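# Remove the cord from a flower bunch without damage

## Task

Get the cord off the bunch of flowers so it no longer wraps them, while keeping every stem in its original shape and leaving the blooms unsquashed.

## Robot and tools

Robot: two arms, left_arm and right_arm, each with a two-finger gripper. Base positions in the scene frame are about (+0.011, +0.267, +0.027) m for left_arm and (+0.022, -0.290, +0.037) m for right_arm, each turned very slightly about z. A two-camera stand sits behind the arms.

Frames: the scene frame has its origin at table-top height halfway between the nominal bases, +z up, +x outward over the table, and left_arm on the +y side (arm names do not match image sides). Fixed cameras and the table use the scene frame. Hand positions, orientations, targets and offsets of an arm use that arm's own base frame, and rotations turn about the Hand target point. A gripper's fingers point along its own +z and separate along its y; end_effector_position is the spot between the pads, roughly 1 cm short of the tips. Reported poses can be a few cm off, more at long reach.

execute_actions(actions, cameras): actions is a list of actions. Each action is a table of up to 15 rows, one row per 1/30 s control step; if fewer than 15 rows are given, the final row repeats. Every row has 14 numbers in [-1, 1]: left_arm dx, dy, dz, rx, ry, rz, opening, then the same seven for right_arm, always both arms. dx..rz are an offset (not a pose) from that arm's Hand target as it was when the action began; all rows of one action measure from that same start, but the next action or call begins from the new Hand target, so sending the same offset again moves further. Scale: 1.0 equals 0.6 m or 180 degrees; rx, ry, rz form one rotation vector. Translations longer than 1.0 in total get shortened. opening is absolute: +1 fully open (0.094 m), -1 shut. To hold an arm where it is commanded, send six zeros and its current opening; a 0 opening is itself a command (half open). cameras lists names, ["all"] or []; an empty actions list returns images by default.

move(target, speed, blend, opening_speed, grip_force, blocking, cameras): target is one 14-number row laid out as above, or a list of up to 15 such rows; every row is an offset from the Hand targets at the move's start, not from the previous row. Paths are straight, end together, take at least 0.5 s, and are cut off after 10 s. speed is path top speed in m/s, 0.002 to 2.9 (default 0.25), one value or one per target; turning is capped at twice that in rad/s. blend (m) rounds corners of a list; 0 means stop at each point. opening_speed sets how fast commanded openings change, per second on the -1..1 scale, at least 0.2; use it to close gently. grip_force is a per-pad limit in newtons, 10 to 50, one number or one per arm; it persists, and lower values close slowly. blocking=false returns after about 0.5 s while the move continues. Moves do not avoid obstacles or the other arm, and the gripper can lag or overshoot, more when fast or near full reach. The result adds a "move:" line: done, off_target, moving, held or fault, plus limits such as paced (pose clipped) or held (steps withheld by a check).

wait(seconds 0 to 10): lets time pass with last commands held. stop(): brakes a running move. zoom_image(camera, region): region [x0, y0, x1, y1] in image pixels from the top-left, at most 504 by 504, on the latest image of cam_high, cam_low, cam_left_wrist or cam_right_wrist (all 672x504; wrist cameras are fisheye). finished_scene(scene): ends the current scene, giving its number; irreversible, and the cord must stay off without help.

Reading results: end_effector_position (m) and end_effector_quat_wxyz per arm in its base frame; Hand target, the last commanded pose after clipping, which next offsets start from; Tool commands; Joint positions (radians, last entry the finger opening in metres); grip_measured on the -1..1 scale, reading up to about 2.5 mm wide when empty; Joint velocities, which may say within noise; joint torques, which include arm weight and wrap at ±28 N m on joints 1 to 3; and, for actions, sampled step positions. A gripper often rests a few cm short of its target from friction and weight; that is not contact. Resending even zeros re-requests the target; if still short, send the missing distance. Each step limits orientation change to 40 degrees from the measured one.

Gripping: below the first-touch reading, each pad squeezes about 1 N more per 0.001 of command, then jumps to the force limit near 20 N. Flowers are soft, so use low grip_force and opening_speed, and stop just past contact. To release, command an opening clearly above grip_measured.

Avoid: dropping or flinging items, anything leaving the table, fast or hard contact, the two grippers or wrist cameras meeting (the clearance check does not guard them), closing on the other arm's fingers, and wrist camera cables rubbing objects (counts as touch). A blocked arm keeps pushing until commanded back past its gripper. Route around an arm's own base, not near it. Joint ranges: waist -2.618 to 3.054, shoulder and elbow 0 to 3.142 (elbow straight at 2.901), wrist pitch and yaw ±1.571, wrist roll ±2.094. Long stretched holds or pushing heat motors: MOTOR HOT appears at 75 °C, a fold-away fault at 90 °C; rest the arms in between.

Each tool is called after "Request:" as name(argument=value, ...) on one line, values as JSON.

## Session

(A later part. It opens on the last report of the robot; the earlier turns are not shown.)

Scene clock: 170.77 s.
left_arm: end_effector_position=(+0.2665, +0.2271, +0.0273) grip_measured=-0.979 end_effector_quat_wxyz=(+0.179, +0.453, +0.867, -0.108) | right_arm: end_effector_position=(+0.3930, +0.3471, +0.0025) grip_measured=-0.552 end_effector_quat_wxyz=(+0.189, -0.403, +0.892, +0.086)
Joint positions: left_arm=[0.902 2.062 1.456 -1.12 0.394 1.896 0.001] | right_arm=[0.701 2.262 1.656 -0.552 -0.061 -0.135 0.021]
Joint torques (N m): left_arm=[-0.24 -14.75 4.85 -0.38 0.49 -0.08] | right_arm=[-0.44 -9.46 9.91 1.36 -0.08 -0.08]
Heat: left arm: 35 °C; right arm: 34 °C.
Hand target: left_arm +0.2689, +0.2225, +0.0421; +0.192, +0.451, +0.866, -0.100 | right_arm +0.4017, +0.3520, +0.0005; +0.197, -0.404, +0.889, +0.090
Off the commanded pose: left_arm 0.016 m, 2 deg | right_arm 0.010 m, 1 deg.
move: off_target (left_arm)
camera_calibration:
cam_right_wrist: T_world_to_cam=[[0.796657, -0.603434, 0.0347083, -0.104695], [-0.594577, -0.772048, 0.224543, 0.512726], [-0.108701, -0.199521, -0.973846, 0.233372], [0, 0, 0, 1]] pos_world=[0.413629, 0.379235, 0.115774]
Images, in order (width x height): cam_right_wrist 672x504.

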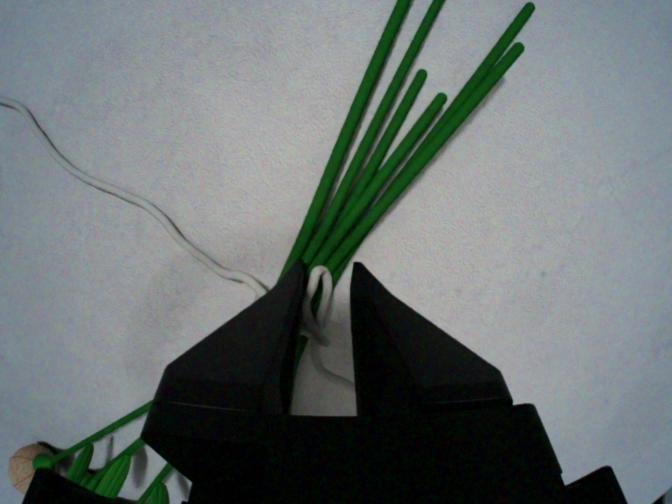

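Request:
move(target=[0,0,0,0,0,0,-1,0.002,0.002,-0.012,0,0,0,-0.55], cameras=["cam_right_wrist"], speed=0.04)

Request:
zoom_image(camera="cam_right_wrist", region=[240, 160, 420, 330])

Scene clock: 174.60 s.
left_arm: end_effector_position=(+0.2665, +0.2271, +0.0273) grip_measured=-0.979 end_effector_quat_wxyz=(+0.179, +0.453, +0.867, -0.108) | right_arm: end_effector_position=(+0.3967, +0.3502, +0.0006) grip_measured=-0.552 end_effector_quat_wxyz=(+0.196, -0.402, +0.890, +0.088)
Joint positions: left_arm=[0.902 2.062 1.456 -1.12 0.394 1.896 0.001] | right_arm=[0.701 2.272 1.659 -0.53 -0.061 -0.135 0.021]
Joint torques (N m): left_arm=[-0.2 -14.74 4.94 -0.38 0.48 -0.08] | right_arm=[-0.43 -9.01 9.48 1.36 -0.08 -0.08]
Heat: left arm: 35 °C; right arm: 35 °C.
Hand target: left_arm +0.2689, +0.2225, +0.0421; +0.192, +0.451, +0.866, -0.100 | right_arm +0.4030, +0.3532, -0.0066; +0.197, -0.404, +0.889, +0.090
Off the commanded pose: left_arm 0.016 m, 2 deg | right_arm 0.010 m, 0 deg.
move: off_target (left_arm)
camera_calibration:
cam_right_wrist: T_world_to_cam=[[0.796191, -0.603852, 0.0379751, -0.105367], [-0.59712, -0.77409, 0.210315, 0.519422], [-0.0976028, -0.190127, -0.976896, 0.224897], [0, 0, 0, 1]] pos_world=[0.416, 0.381212, 0.11446]
Images, in order (width x height): cam_right_wrist 672x504.

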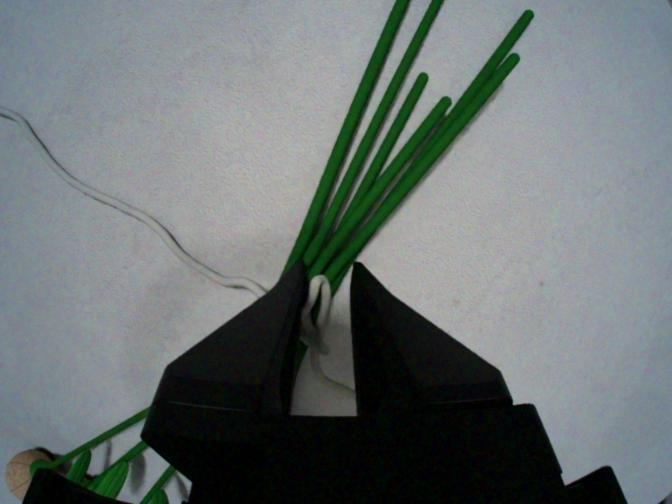

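Scaled by 2.800 from the camera's 672x504 image, which has a finer 960x720 frame.

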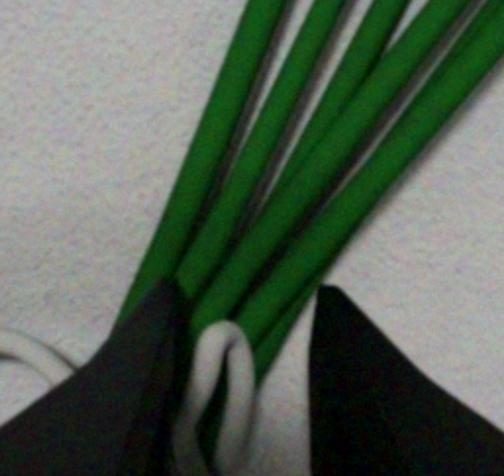

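Request:
move(target=[0,0,0,0,0,0,-1,0,0,0.004,0,0,0,-1], cameras=["cam_right_wrist"], grip_force=[50,10], speed=0.04)

Request:
zoom_image(camera="cam_right_wrist", region=[240, 160, 420, 330])

Scene clock: 186.27 s.
left_arm: end_effector_position=(+0.2665, +0.2271, +0.0273) grip_measured=-0.979 end_effector_quat_wxyz=(+0.179, +0.453, +0.867, -0.108) | right_arm: end_effector_position=(+0.3969, +0.3507, +0.0011) grip_measured=-0.892 end_effector_quat_wxyz=(+0.196, -0.402, +0.890, +0.089)
Joint positions: left_arm=[0.902 2.062 1.456 -1.12 0.394 1.896 0.001] | right_arm=[0.701 2.272 1.66 -0.53 -0.062 -0.135 0.005]
Joint torques (N m): left_arm=[-0.24 -14.74 4.96 -0.39 0.49 -0.1] | right_arm=[-0.4 -9.25 9.84 1.27 -0.06 -0.07]
Heat: left arm: 34 °C; right arm: 34 °C.
Hand target: left_arm +0.2689, +0.2225, +0.0421; +0.192, +0.451, +0.866, -0.100 | right_arm +0.4029, +0.3532, -0.0043; +0.197, -0.404, +0.889, +0.090
Off the commanded pose: left_arm 0.016 m, 2 deg | right_arm 0.009 m, 0 deg.
grip_force (N): 50, 10
move: off_target (left_arm)
camera_calibration:
cam_right_wrist: T_world_to_cam=[[0.796591, -0.603391, 0.0369045, -0.105511], [-0.596635, -0.77491, 0.208665, 0.519884], [-0.0973089, -0.188239, -0.977291, 0.224751], [0, 0, 0, 1]] pos_world=[0.4161, 0.381506, 0.115059]
Images, in order (width x height): cam_right_wrist 672x504.

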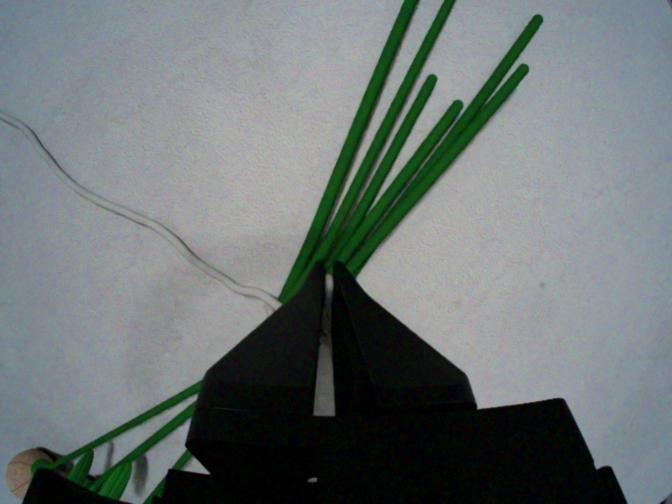

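Scaled by 2.800 from the camera's 672x504 image, which has a finer 960x720 frame.

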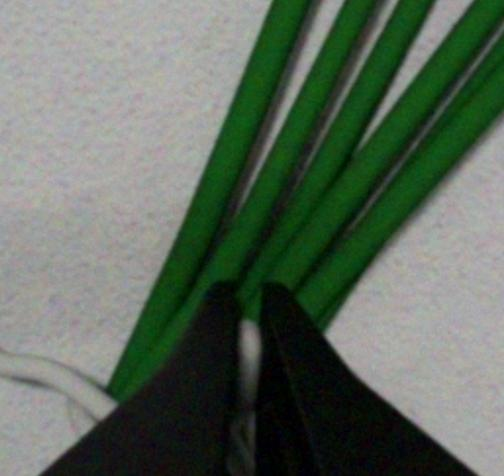

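Request:
move(target=[0,0,0,0,0,0,-1,0,0,0.06,0,0,0,-1], cameras=["cam_right_wrist","cam_high"], speed=0.04)

Request:
zoom_image(camera="cam_right_wrist", region=[240, 160, 420, 330])

Request:
zoom_image(camera="cam_high", region=[210, 200, 440, 370])

Scene clock: 190.50 s.
left_arm: end_effector_position=(+0.2665, +0.2271, +0.0273) grip_measured=-0.979 end_effector_quat_wxyz=(+0.179, +0.453, +0.867, -0.108) | right_arm: end_effector_position=(+0.3975, +0.3512, +0.0156) grip_measured=-0.893 end_effector_quat_wxyz=(+0.186, -0.403, +0.892, +0.086)
Joint positions: left_arm=[0.902 2.062 1.456 -1.12 0.394 1.896 0.001] | right_arm=[0.701 2.272 1.731 -0.622 -0.062 -0.135 0.005]
Joint torques (N m): left_arm=[-0.25 -14.74 4.92 -0.38 0.48 -0.09] | right_arm=[-0.39 -12.77 10.07 0.98 -0.06 -0.07]
Heat: left arm: 34 °C; right arm: 34 °C.
Hand target: left_arm +0.2689, +0.2225, +0.0421; +0.192, +0.451, +0.866, -0.100 | right_arm +0.4029, +0.3532, +0.0318; +0.197, -0.404, +0.889, +0.090
Off the commanded pose: left_arm 0.016 m, 2 deg | right_arm 0.017 m, 1 deg.
grip_force (N): 50, 10
move: off_target (left_arm, right_arm)
camera_calibration:
cam_right_wrist: T_world_to_cam=[[0.797188, -0.602878, 0.0320936, -0.106577], [-0.592926, -0.771801, 0.229698, 0.514761], [-0.11371, -0.202142, -0.972733, 0.250324], [0, 0, 0, 1]] pos_world=[0.418642, 0.383641, 0.128679]
Images, in order (width x height): cam_high 672x504, cam_right_wrist 672x504.

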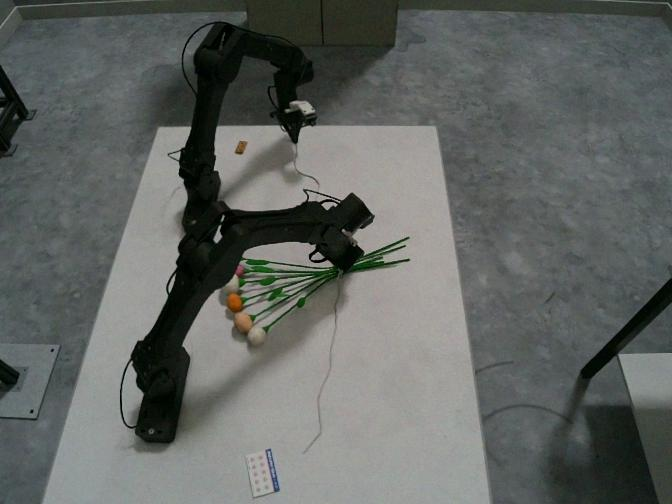

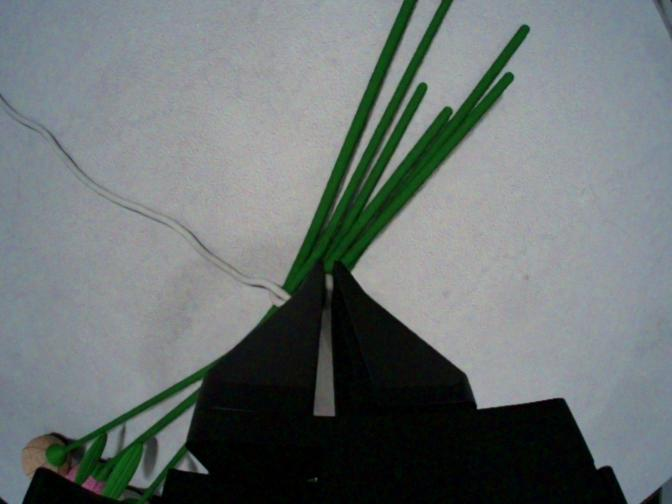

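Scaled by 2.800 from the camera's 672x504 image, which has a finer 960x720 frame.

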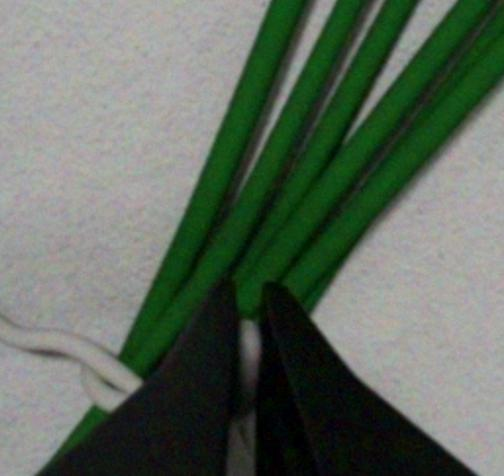

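Scaled by 2.191 from the camera's 672x504 image, which has a finer 960x720 frame.

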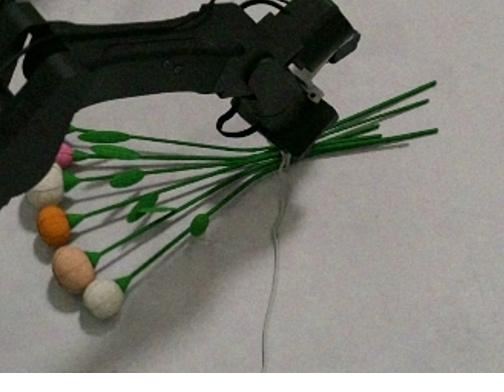

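Request:
move(target=[0,0,0,0,0,0,-1,0.01,0,0.06,0,0,0,-1], cameras=["cam_right_wrist","cam_high","cam_low"], speed=0.04)

Request:
zoom_image(camera="cam_right_wrist", region=[240, 200, 420, 410])

Request:
zoom_image(camera="cam_high", region=[210, 200, 440, 370])

Request:
zoom_image(camera="cam_low", region=[270, 220, 450, 350])

Scene clock: 195.07 s.
left_arm: end_effector_position=(+0.2665, +0.2271, +0.0273) grip_measured=-0.979 end_effector_quat_wxyz=(+0.179, +0.453, +0.867, -0.108) | right_arm: end_effector_position=(+0.4034, +0.3520, +0.0460) grip_measured=-0.893 end_effector_quat_wxyz=(+0.181, -0.404, +0.893, +0.083)
Joint positions: left_arm=[0.902 2.062 1.456 -1.12 0.394 1.896 0.001] | right_arm=[0.694 2.272 1.859 -0.762 -0.062 -0.142 0.005]
Joint torques (N m): left_arm=[-0.24 -14.69 4.94 -0.38 0.5 -0.08] | right_arm=[-0.55 -13.67 10.25 0.97 -0.09 -0.08]
Heat: left arm: 34 °C; right arm: 35 °C.
Hand target: left_arm +0.2689, +0.2225, +0.0421; +0.192, +0.451, +0.866, -0.100 | right_arm +0.4089, +0.3532, +0.0677; +0.197, -0.404, +0.889, +0.090
Off the commanded pose: left_arm 0.016 m, 2 deg | right_arm 0.023 m, 2 deg.
grip_force (N): 50, 10
move: off_target (left_arm, right_arm)
camera_calibration:
cam_right_wrist: T_world_to_cam=[[0.797321, -0.602705, 0.0320271, -0.111906], [-0.591423, -0.769607, 0.240674, 0.510055], [-0.120407, -0.210836, -0.970077, 0.286328], [0, 0, 0, 1]] pos_world=[0.425359, 0.385464, 0.158588]
Images, in order (width x height): cam_high 672x504, cam_low 672x504, cam_right_wrist 672x504.

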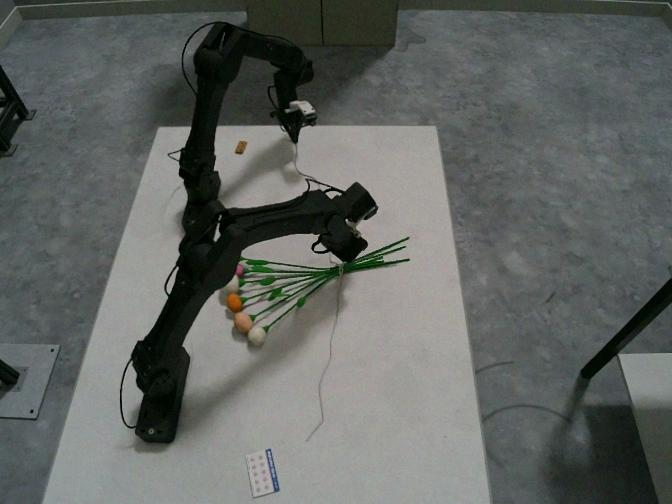

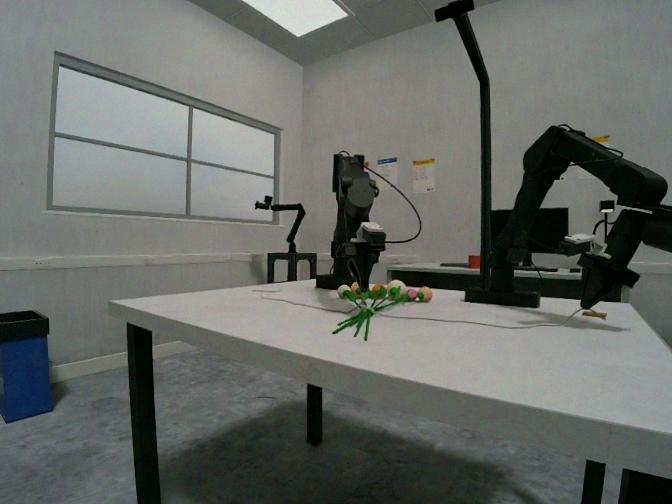

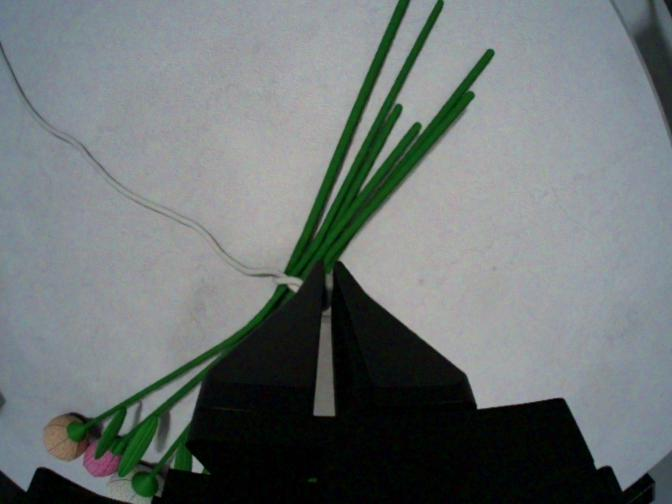

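Scaled by 2.400 from the camera's 672x504 image, which has a finer 960x720 frame.

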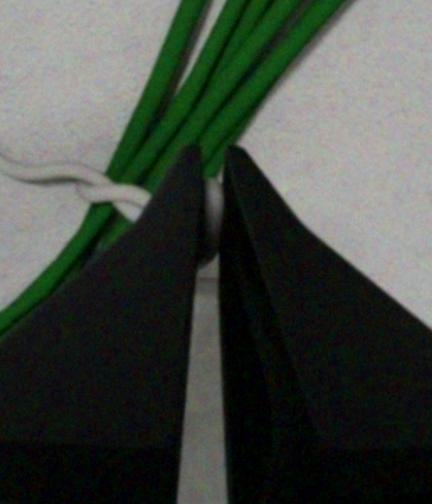

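Scaled by 2.191 from the camera's 672x504 image, which has a finer 960x720 frame.

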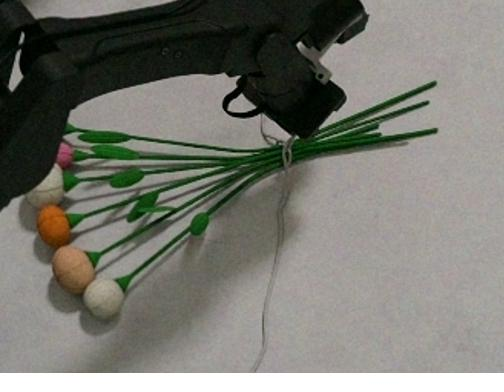

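Scaled by 2.800 from the camera's 672x504 image, which has a finer 960x720 frame.

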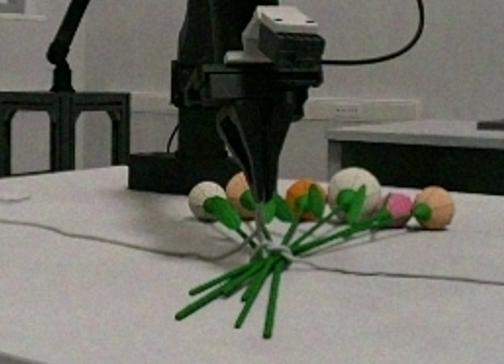

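Request:
move(target=[0,0,0,0,0,0,-1,0,0,0.13,0,0,0,-1], cameras=["cam_right_wrist","cam_high","cam_low"], speed=0.05)

Request:
zoom_image(camera="cam_high", region=[210, 200, 440, 370])

Request:
zoom_image(camera="cam_low", region=[270, 220, 450, 350])

Scene clock: 200.90 s.
left_arm: end_effector_position=(+0.2665, +0.2271, +0.0273) grip_measured=-0.979 end_effector_quat_wxyz=(+0.179, +0.453, +0.867, -0.108) | right_arm: end_effector_position=(+0.4056, +0.3538, +0.1314) grip_measured=-0.893 end_effector_quat_wxyz=(+0.186, -0.403, +0.892, +0.084)
Joint positions: left_arm=[0.902 2.062 1.456 -1.12 0.394 1.896 0.001] | right_arm=[0.694 2.272 2.195 -1.087 -0.062 -0.142 0.005]
Joint torques (N m): left_arm=[-0.21 -14.68 4.94 -0.38 0.51 -0.09] | right_arm=[-0.54 -12.33 10.5 1.03 -0.09 -0.08]
Heat: left arm: 34 °C; right arm: 35 °C.
Hand target: left_arm +0.2689, +0.2225, +0.0421; +0.192, +0.451, +0.866, -0.100 | right_arm +0.4089, +0.3532, +0.1457; +0.197, -0.404, +0.889, +0.090
Off the commanded pose: left_arm 0.016 m, 2 deg | right_arm 0.015 m, 1 deg.
grip_force (N): 50, 10
move: off_target (left_arm, right_arm)
camera_calibration:
cam_right_wrist: T_world_to_cam=[[0.797058, -0.602917, 0.0344918, -0.115493], [-0.593349, -0.77122, 0.230558, 0.494814], [-0.112407, -0.204234, -0.972447, 0.364625], [0, 0, 0, 1]] pos_world=[0.426638, 0.386447, 0.244479]
Images, in order (width x height): cam_high 672x504, cam_low 672x504, cam_right_wrist 672x504.

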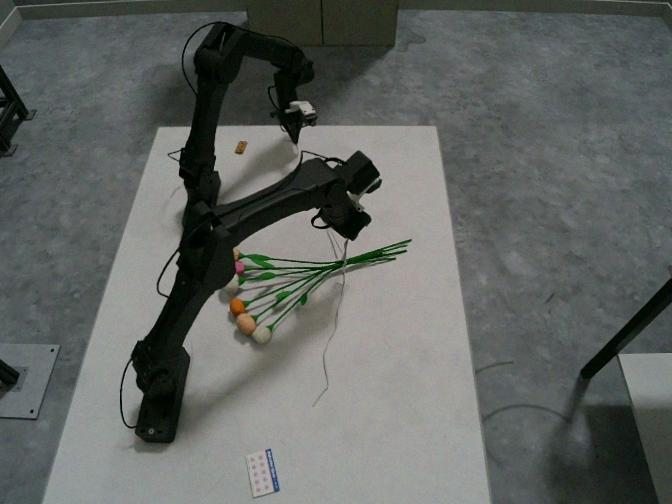

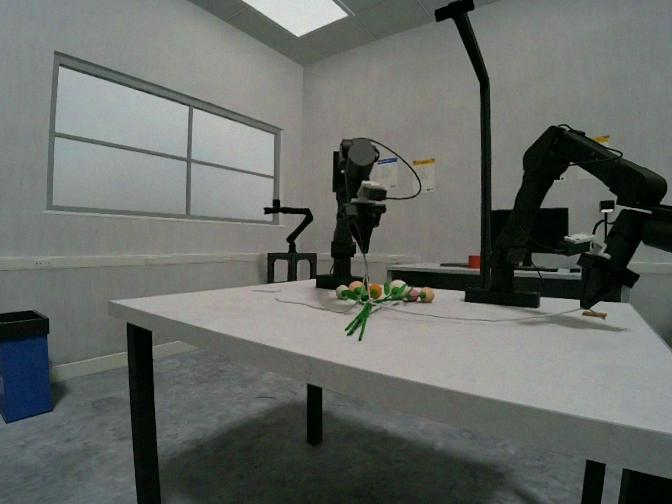

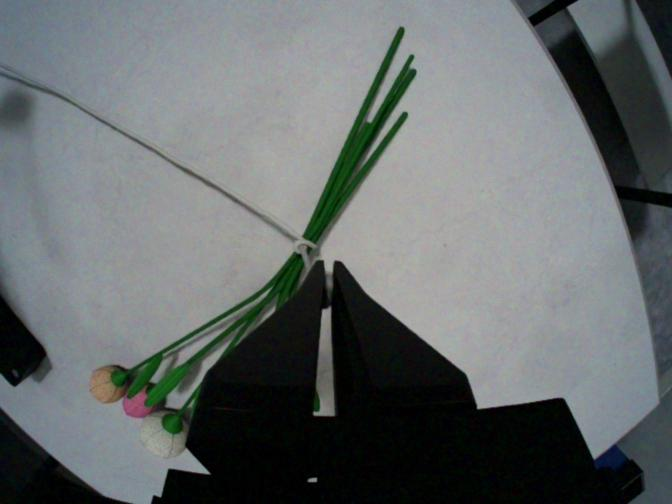

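Scaled by 2.191 from the camera's 672x504 image, which has a finer 960x720 frame.

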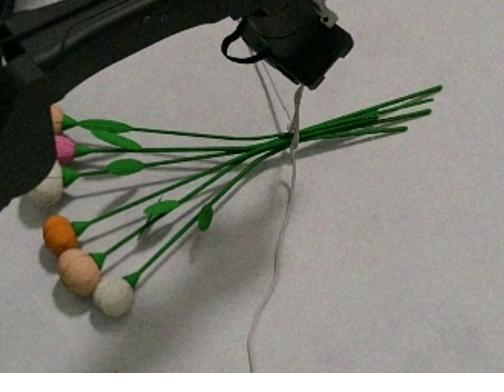

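Scaled by 2.800 from the camera's 672x504 image, which has a finer 960x720 frame.

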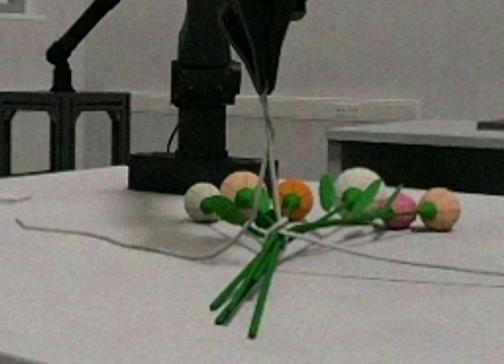

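Request:
move(target=[0,0,0,0,0,0,-1,0.03,-0.06,-0.13,0,0,0,-1], cameras=["cam_right_wrist","cam_high","cam_low"], speed=0.06)

Request:
zoom_image(camera="cam_right_wrist", region=[200, 150, 420, 410])

Request:
zoom_image(camera="cam_high", region=[270, 220, 420, 370])

Request:
zoom_image(camera="cam_low", region=[270, 220, 450, 350])

Scene clock: 208.20 s.
left_arm: end_effector_position=(+0.2665, +0.2271, +0.0273) grip_measured=-0.979 end_effector_quat_wxyz=(+0.179, +0.453, +0.867, -0.108) | right_arm: end_effector_position=(+0.4235, +0.3156, +0.0499) grip_measured=-0.893 end_effector_quat_wxyz=(+0.175, -0.402, +0.895, +0.080)
Joint positions: left_arm=[0.902 2.062 1.456 -1.12 0.394 1.896 0.001] | right_arm=[0.607 2.256 1.852 -0.79 -0.092 -0.22 0.005]
Joint torques (N m): left_arm=[-0.2 -14.76 4.89 -0.37 0.5 -0.08] | right_arm=[-0.43 -14.5 6.56 1.3 -0.16 -0.09]
Heat: left arm: 34 °C; right arm: 36 °C.
Hand target: left_arm +0.2689, +0.2225, +0.0421; +0.192, +0.451, +0.866, -0.100 | right_arm +0.4270, +0.3172, +0.0679; +0.197, -0.404, +0.889, +0.090
Off the commanded pose: left_arm 0.016 m, 2 deg | right_arm 0.018 m, 3 deg.
grip_force (N): 50, 10
move: off_target (left_arm, right_arm)
camera_calibration:
cam_right_wrist: T_world_to_cam=[[0.795336, -0.605376, 0.0310033, -0.14825], [-0.592226, -0.765116, 0.252717, 0.491234], [-0.129268, -0.219356, -0.967043, 0.291243], [0, 0, 0, 1]] pos_world=[0.446478, 0.34999, 0.162098]
Images, in order (width x height): cam_high 672x504, cam_low 672x504, cam_right_wrist 672x504.

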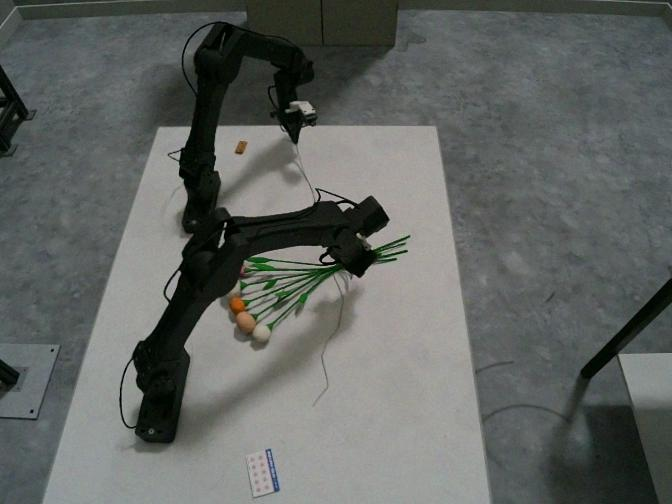

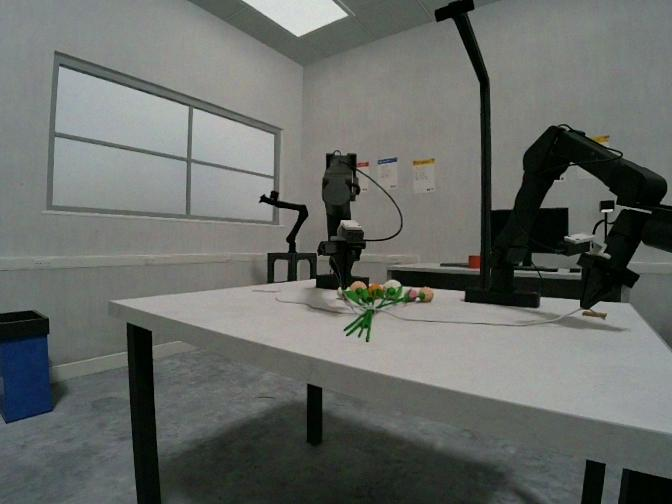

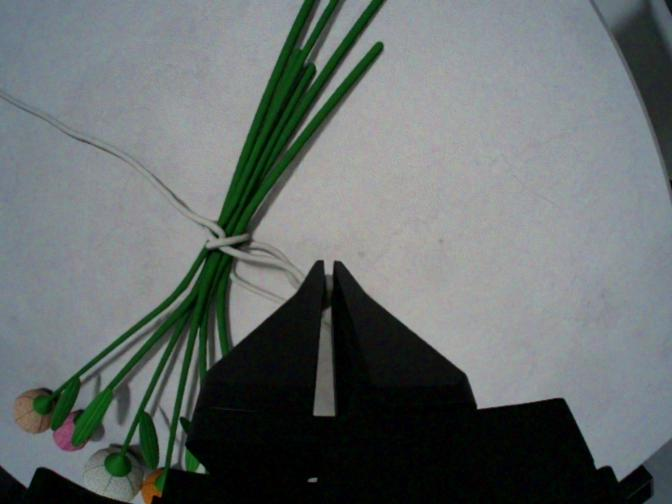

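Scaled by 1.938 from the camera's 672x504 image, which has a finer 960x720 frame.

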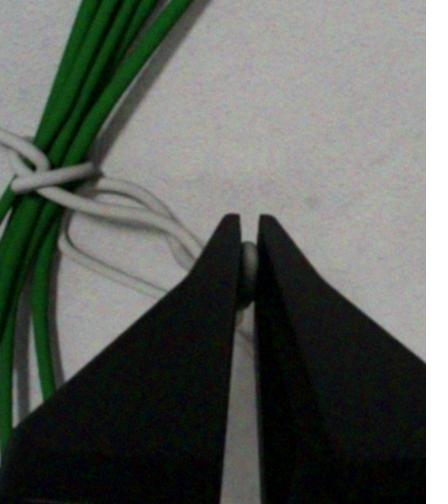

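Scaled by 3.360 from the camera's 672x504 image, which has a finer 960x720 frame.

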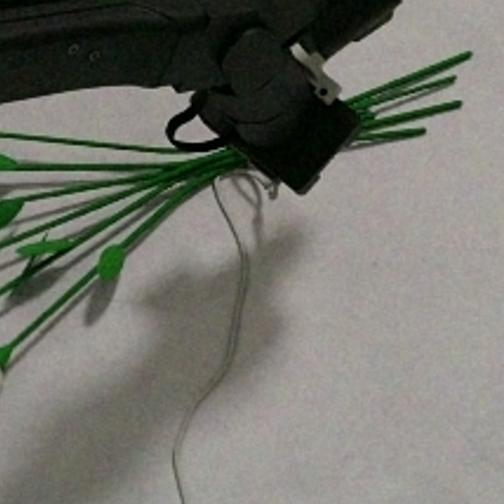

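Scaled by 2.800 from the camera's 672x504 image, which has a finer 960x720 frame.

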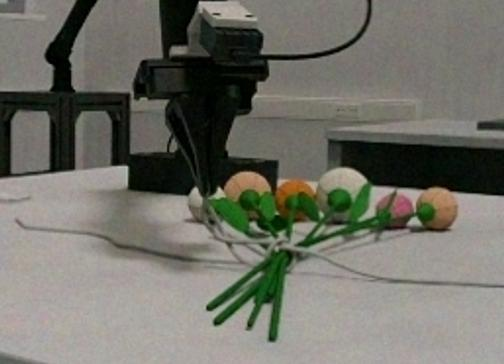

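Request:
move(target=[0,0,0,0,0,0,-1,0.0,-0.14,-0.03,0,0,0,-1], cameras=["cam_right_wrist","cam_high"], speed=0.06)

Request:
zoom_image(camera="cam_right_wrist", region=[100, 100, 400, 350])

Request:
zoom_image(camera="cam_high", region=[210, 220, 420, 430])

Scene clock: 215.17 s.
left_arm: end_effector_position=(+0.2678, +0.2262, +0.0279) grip_measured=-0.979 end_effector_quat_wxyz=(+0.184, +0.452, +0.866, -0.109) | right_arm: end_effector_position=(+0.4215, +0.2371, +0.0340) grip_measured=-0.893 end_effector_quat_wxyz=(+0.175, -0.404, +0.893, +0.092)
Joint positions: left_arm=[0.902 2.062 1.456 -1.12 0.404 1.895 0.001] | right_arm=[0.445 2.111 1.553 -0.653 -0.175 -0.373 0.005]
Joint torques (N m): left_arm=[-0.23 -14.8 4.88 -0.36 0.38 -0.09] | right_arm=[-0.85 -13.39 6.24 1.23 -0.07 -0.11]
Heat: left arm: 34 °C; right arm: 37 °C.
Hand target: left_arm +0.2688, +0.2225, +0.0421; +0.192, +0.451, +0.866, -0.100 | right_arm +0.4270, +0.2332, +0.0499; +0.197, -0.404, +0.889, +0.090
Off the commanded pose: left_arm 0.015 m, 1 deg | right_arm 0.017 m, 3 deg.
grip_force (N): 50, 10
move: off_target (left_arm, right_arm)
camera_calibration:
cam_right_wrist: T_world_to_cam=[[0.801023, -0.598529, 0.0112009, -0.19706], [-0.582901, -0.775574, 0.242305, 0.432852], [-0.136339, -0.200621, -0.970136, 0.257047], [0, 0, 0, 1]] pos_world=[0.445205, 0.269332, 0.146695]
Images, in order (width x height): cam_high 672x504, cam_right_wrist 672x504.

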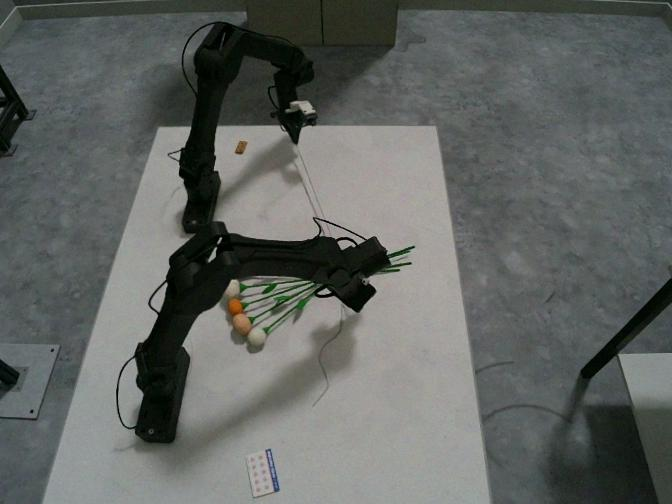

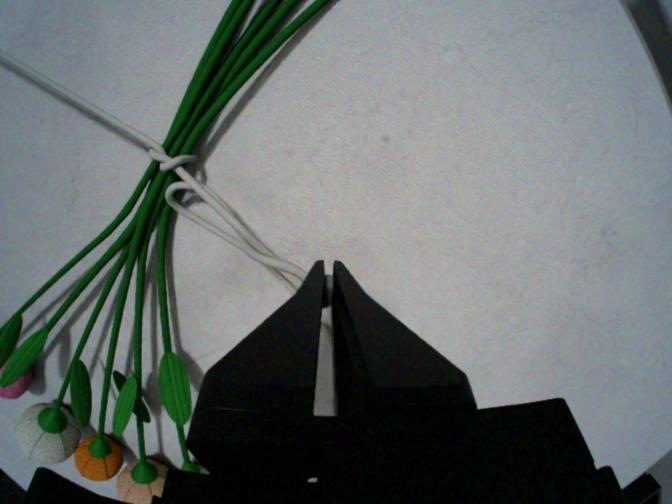

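Scaled by 1.680 from the camera's 672x504 image, which has a finer 960x720 frame.

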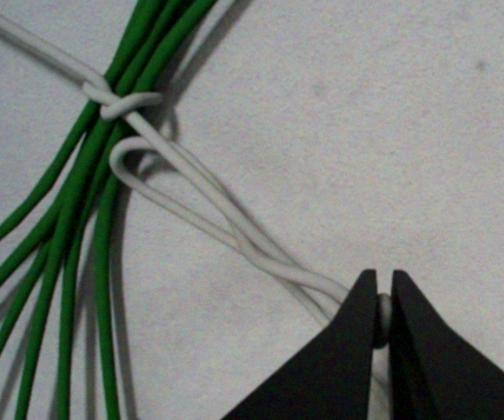

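Scaled by 2.400 from the camera's 672x504 image, which has a finer 960x720 frame.

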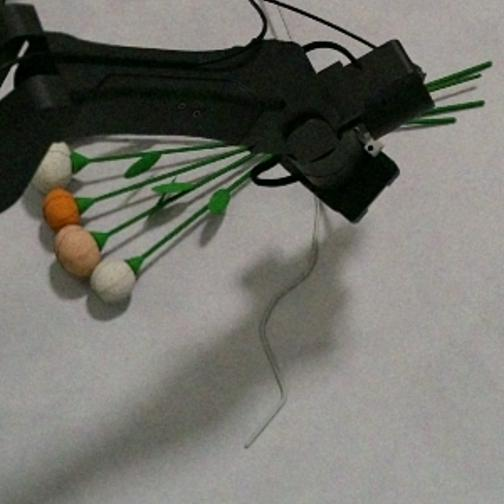

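Request:
move(target=[0.09,-0.25,0,0,0,0,-1,-0.04,-0.25,0,0,0,0,-1], cameras=["cam_right_wrist","cam_high","cam_left_wrist"], speed=0.07)

Request:
zoom_image(camera="cam_right_wrist", region=[0, 0, 400, 350])

Request:
zoom_image(camera="cam_high", region=[210, 220, 420, 430])

Scene clock: 227.93 s.
left_arm: end_effector_position=(+0.3227, +0.0758, +0.0315) grip_measured=-0.979 end_effector_quat_wxyz=(+0.180, +0.452, +0.867, -0.104) | right_arm: end_effector_position=(+0.4071, +0.0836, +0.0406) grip_measured=-0.893 end_effector_quat_wxyz=(+0.190, -0.401, +0.892, +0.086)
Joint positions: left_arm=[0.449 1.816 1.132 -0.836 0.415 1.4 0.001] | right_arm=[0.076 1.899 1.267 -0.629 -0.289 -0.724 0.005]
Joint torques (N m): left_arm=[-0.16 -11.97 5.12 0 0.41 -0.03] | right_arm=[-0.46 -11.07 6.04 0.85 -0.27 -0.1]
Heat: left arm: 34 °C; right arm: 40 °C.
Hand target: left_arm +0.3229, +0.0725, +0.0421; +0.192, +0.451, +0.866, -0.100 | right_arm +0.4030, +0.0832, +0.0499; +0.197, -0.404, +0.889, +0.090
Off the commanded pose: left_arm 0.011 m, 1 deg | right_arm 0.010 m, 1 deg.
grip_force (N): 50, 10
move: off_target (left_arm)
camera_calibration:
cam_left_wrist: T_world_to_cam=[[-0.791536, -0.607772, 0.063909, 0.293997], [-0.583817, 0.782932, 0.214884, 0.135741], [-0.180637, 0.132777, -0.974546, 0.195133], [0, 0, 0, 1]] pos_world=[0.347205, 0.0464979, 0.142209]
cam_right_wrist: T_world_to_cam=[[0.794912, -0.60572, 0.0349004, -0.2753], [-0.597201, -0.770986, 0.221207, 0.31023], [-0.107082, -0.196683, -0.974602, 0.218641], [0, 0, 0, 1]] pos_world=[0.427522, 0.115431, 0.154071]
Images, in order (width x height): cam_high 672x504, cam_left_wrist 672x504, cam_right_wrist 672x504.

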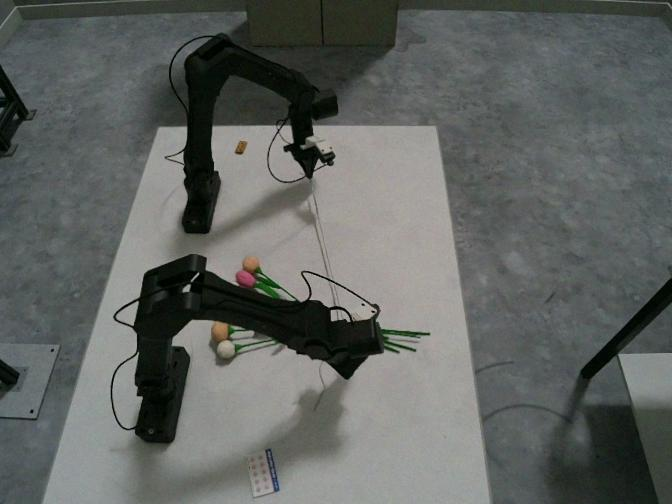

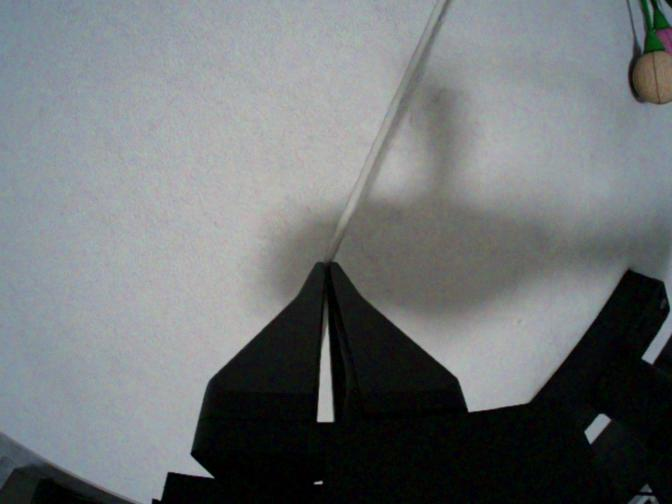

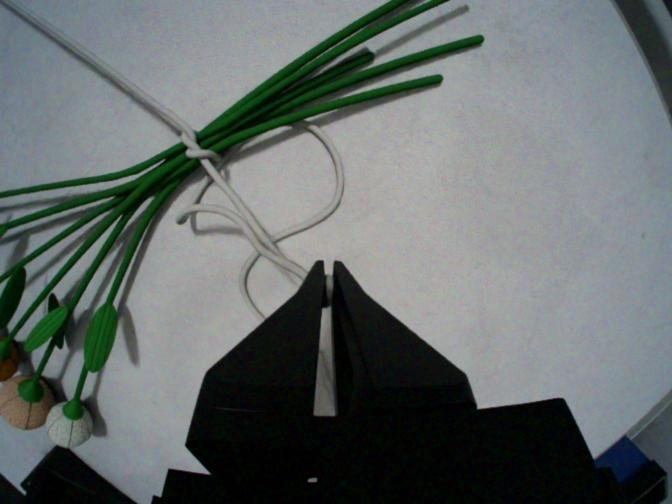

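Scaled by 1.260 from the camera's 672x504 image, which has a finer 960x720 frame.

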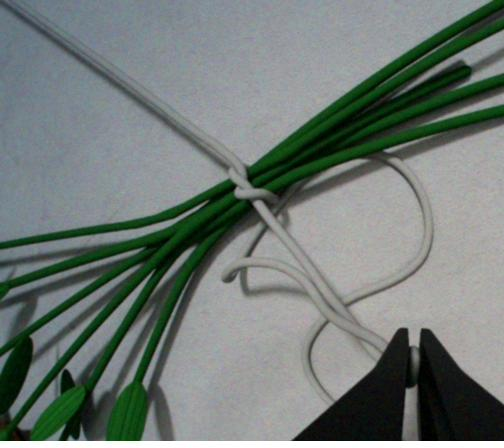

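Scaled by 2.400 from the camera's 672x504 image, which has a finer 960x720 frame.

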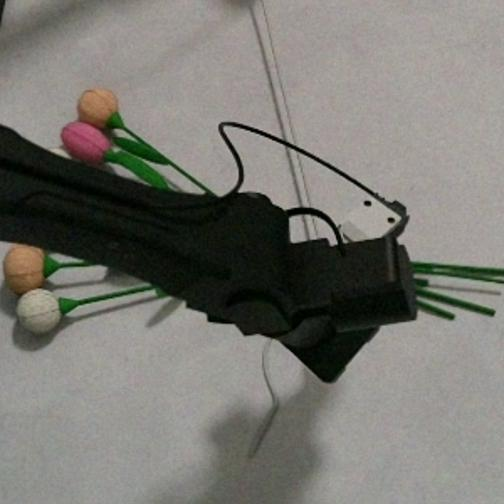

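Request:
move(target=[[0.02,-0.05,0,0,0,0,-1,0,0,-0.05,0,0,0,-1],[0.02,-0.05,0,0,0,0,-1,0,0,-0.05,0,0,0,-0.5],[0.02,-0.05,0,0,0,0,-1,-0.005,-0.01,0.12,0,0,0,-0.5]], cameras=["cam_right_wrist","cam_high"], grip_force=50, speed=0.07)

Request:
zoom_image(camera="cam_right_wrist", region=[100, 80, 450, 350])

Scene clock: 237.97 s.
left_arm: end_effector_position=(+0.3359, +0.0449, +0.0322) grip_measured=-0.979 end_effector_quat_wxyz=(+0.183, +0.451, +0.867, -0.105) | right_arm: end_effector_position=(+0.3982, +0.0769, +0.1044) grip_measured=-0.502 end_effector_quat_wxyz=(+0.180, -0.401, +0.894, +0.087)
Joint positions: left_arm=[0.346 1.802 1.114 -0.783 0.414 1.284 0.001] | right_arm=[0.061 1.817 1.429 -0.898 -0.289 -0.741 0.023]
Joint torques (N m): left_arm=[-0.31 -11.93 5.23 0.12 0.31 -0.07] | right_arm=[-0.59 -10.17 9.81 0.72 -0.32 -0.09]
Heat: left arm: 34 °C; right arm: 40 °C.
Hand target: left_arm +0.3349, +0.0424, +0.0422; +0.192, +0.451, +0.866, -0.100 | right_arm +0.4000, +0.0772, +0.1219; +0.197, -0.404, +0.889, +0.090
Off the commanded pose: left_arm 0.010 m, 1 deg | right_arm 0.018 m, 2 deg.
move: off_target (right_arm)
camera_calibration:
cam_right_wrist: T_world_to_cam=[[0.795751, -0.605178, 0.0232425, -0.273642], [-0.592418, -0.769855, 0.237412, 0.281966], [-0.125783, -0.20269, -0.971131, 0.286027], [0, 0, 0, 1]] pos_world=[0.42077, 0.109446, 0.217188]
Images, in order (width x height): cam_high 672x504, cam_right_wrist 672x504.

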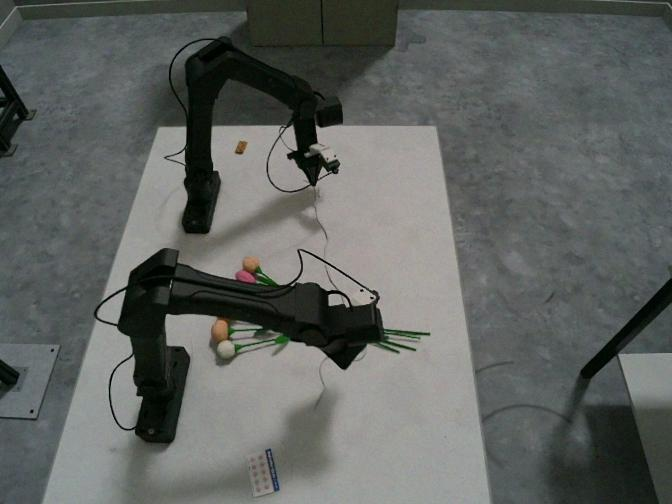

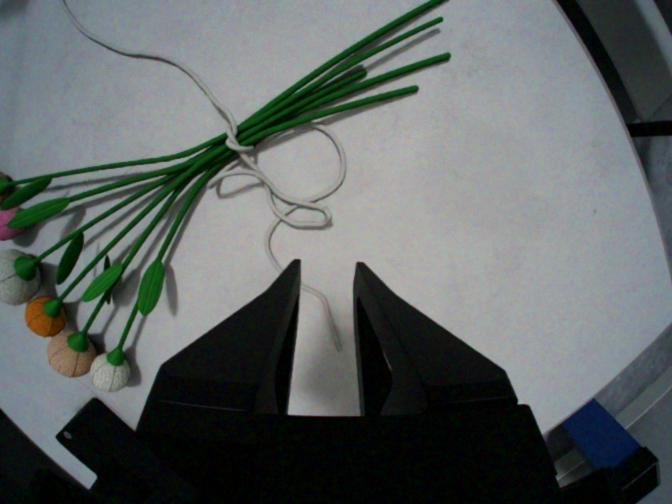

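Scaled by 1.440 from the camera's 672x504 image, which has a finer 960x720 frame.

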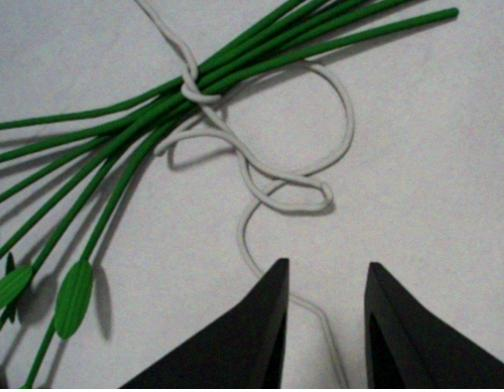

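Request:
move(target=[0,0,0,0,0,0,-1,-0.063,0.137,-0.078,0,0,-0.478,-0.5], cameras=["cam_right_wrist","cam_high"], speed=0.15)

Request:
zoom_image(camera="cam_right_wrist", region=[200, 120, 500, 350])

Scene clock: 258.13 s.
left_arm: end_effector_position=(+0.3359, +0.0449, +0.0322) grip_measured=-0.979 end_effector_quat_wxyz=(+0.183, +0.451, +0.867, -0.105) | right_arm: end_effector_position=(+0.3605, +0.1604, +0.0742) grip_measured=-0.502 end_effector_quat_wxyz=(+0.201, +0.309, +0.928, -0.055)
Joint positions: left_arm=[0.346 1.802 1.114 -0.783 0.414 1.284 0.001] | right_arm=[0.589 1.895 1.411 -0.917 0.387 1.2 0.023]
Joint torques (N m): left_arm=[-0.27 -11.97 5.18 0.11 0.31 -0.09] | right_arm=[0.49 -7.05 9.65 0.44 0.45 0.16]
Heat: left arm: 36 °C; right arm: 40 °C.
Hand target: left_arm +0.3349, +0.0424, +0.0422; +0.192, +0.451, +0.866, -0.100 | right_arm +0.3621, +0.1594, +0.0750; +0.205, +0.311, +0.925, -0.069
Off the commanded pose: left_arm 0.010 m, 1 deg | right_arm 0.002 m, 2 deg.
move: done
camera_calibration:
cam_right_wrist: T_world_to_cam=[[-0.535574, -0.844382, 0.0134424, 0.326591], [-0.822057, 0.524926, 0.220622, 0.207377], [-0.193346, 0.107109, -0.975267, 0.24385], [0, 0, 0, 1]] pos_world=[0.392536, 0.140791, 0.187677]
Images, in order (width x height): cam_high 672x504, cam_right_wrist 672x504.

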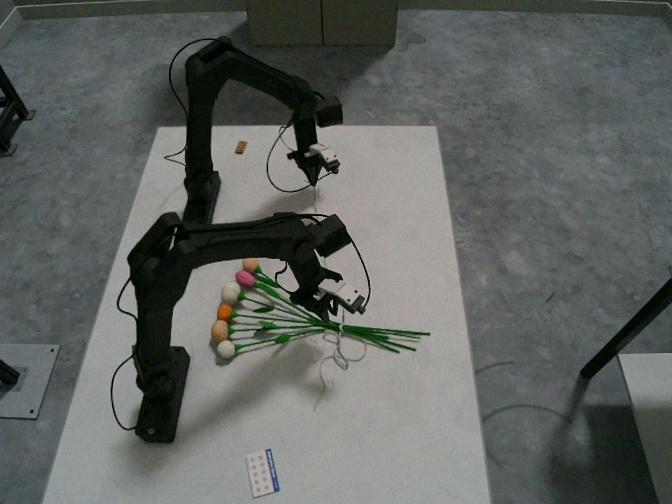

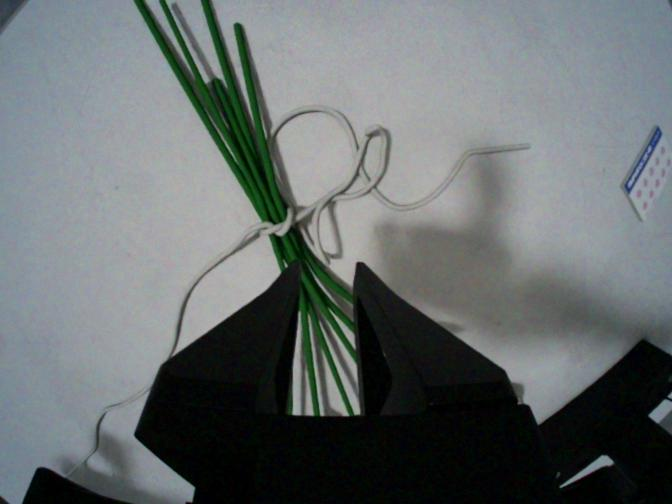

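Scaled by 1.680 from the camera's 672x504 image, which has a finer 960x720 frame.

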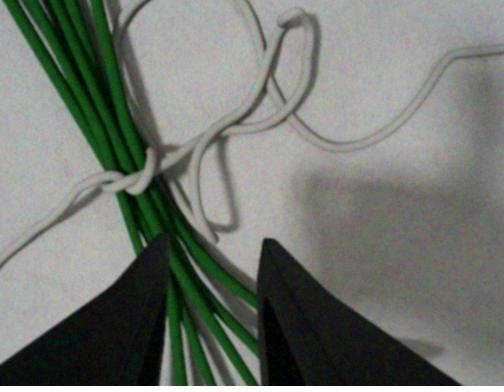

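Request:
move(target=[0,0,0,0,0,0,-1,-0.01,0.012,-0.1,0,0,0,-0.6], cameras=["cam_right_wrist"], speed=0.1)

Request:
zoom_image(camera="cam_right_wrist", region=[200, 120, 500, 350])

Scene clock: 265.47 s.
left_arm: end_effector_position=(+0.3359, +0.0449, +0.0322) grip_measured=-0.979 end_effector_quat_wxyz=(+0.183, +0.451, +0.867, -0.105) | right_arm: end_effector_position=(+0.3560, +0.1685, +0.0207) grip_measured=-0.598 end_effector_quat_wxyz=(+0.198, +0.309, +0.928, -0.059)
Joint positions: left_arm=[0.346 1.802 1.114 -0.783 0.414 1.284 0.001] | right_arm=[0.615 1.978 1.304 -0.75 0.39 1.229 0.019]
Joint torques (N m): left_arm=[-0.21 -11.97 5.2 0.11 0.31 -0.08] | right_arm=[0.49 -7.66 5.89 0.79 0.46 0.14]
Heat: left arm: 36 °C; right arm: 39 °C.
Hand target: left_arm +0.3349, +0.0424, +0.0422; +0.192, +0.451, +0.866, -0.100 | right_arm +0.3561, +0.1666, +0.0150; +0.205, +0.311, +0.925, -0.069
Off the commanded pose: left_arm 0.010 m, 1 deg | right_arm 0.006 m, 1 deg.
move: done
camera_calibration:
cam_right_wrist: T_world_to_cam=[[-0.537044, -0.84322, 0.0237599, 0.331827], [-0.81886, 0.52788, 0.225414, 0.209464], [-0.202616, 0.101601, -0.973973, 0.194131], [0, 0, 0, 1]] pos_world=[0.389061, 0.149507, 0.133978]
Images, in order (width x height): cam_right_wrist 672x504.

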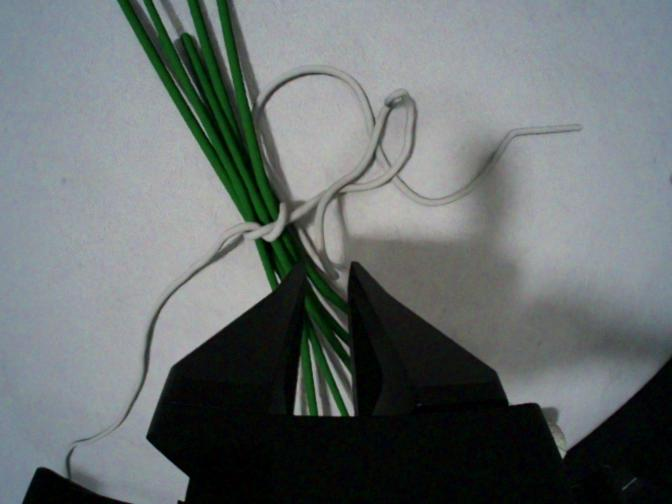

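Scaled by 1.680 from the camera's 672x504 image, which has a finer 960x720 frame.

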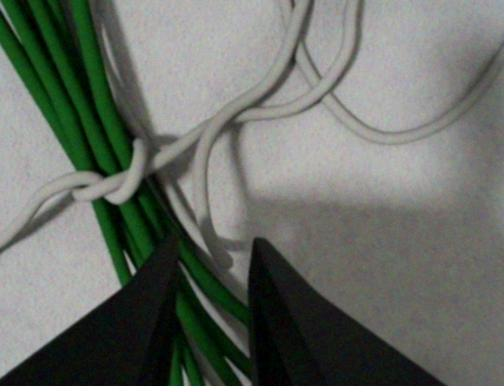

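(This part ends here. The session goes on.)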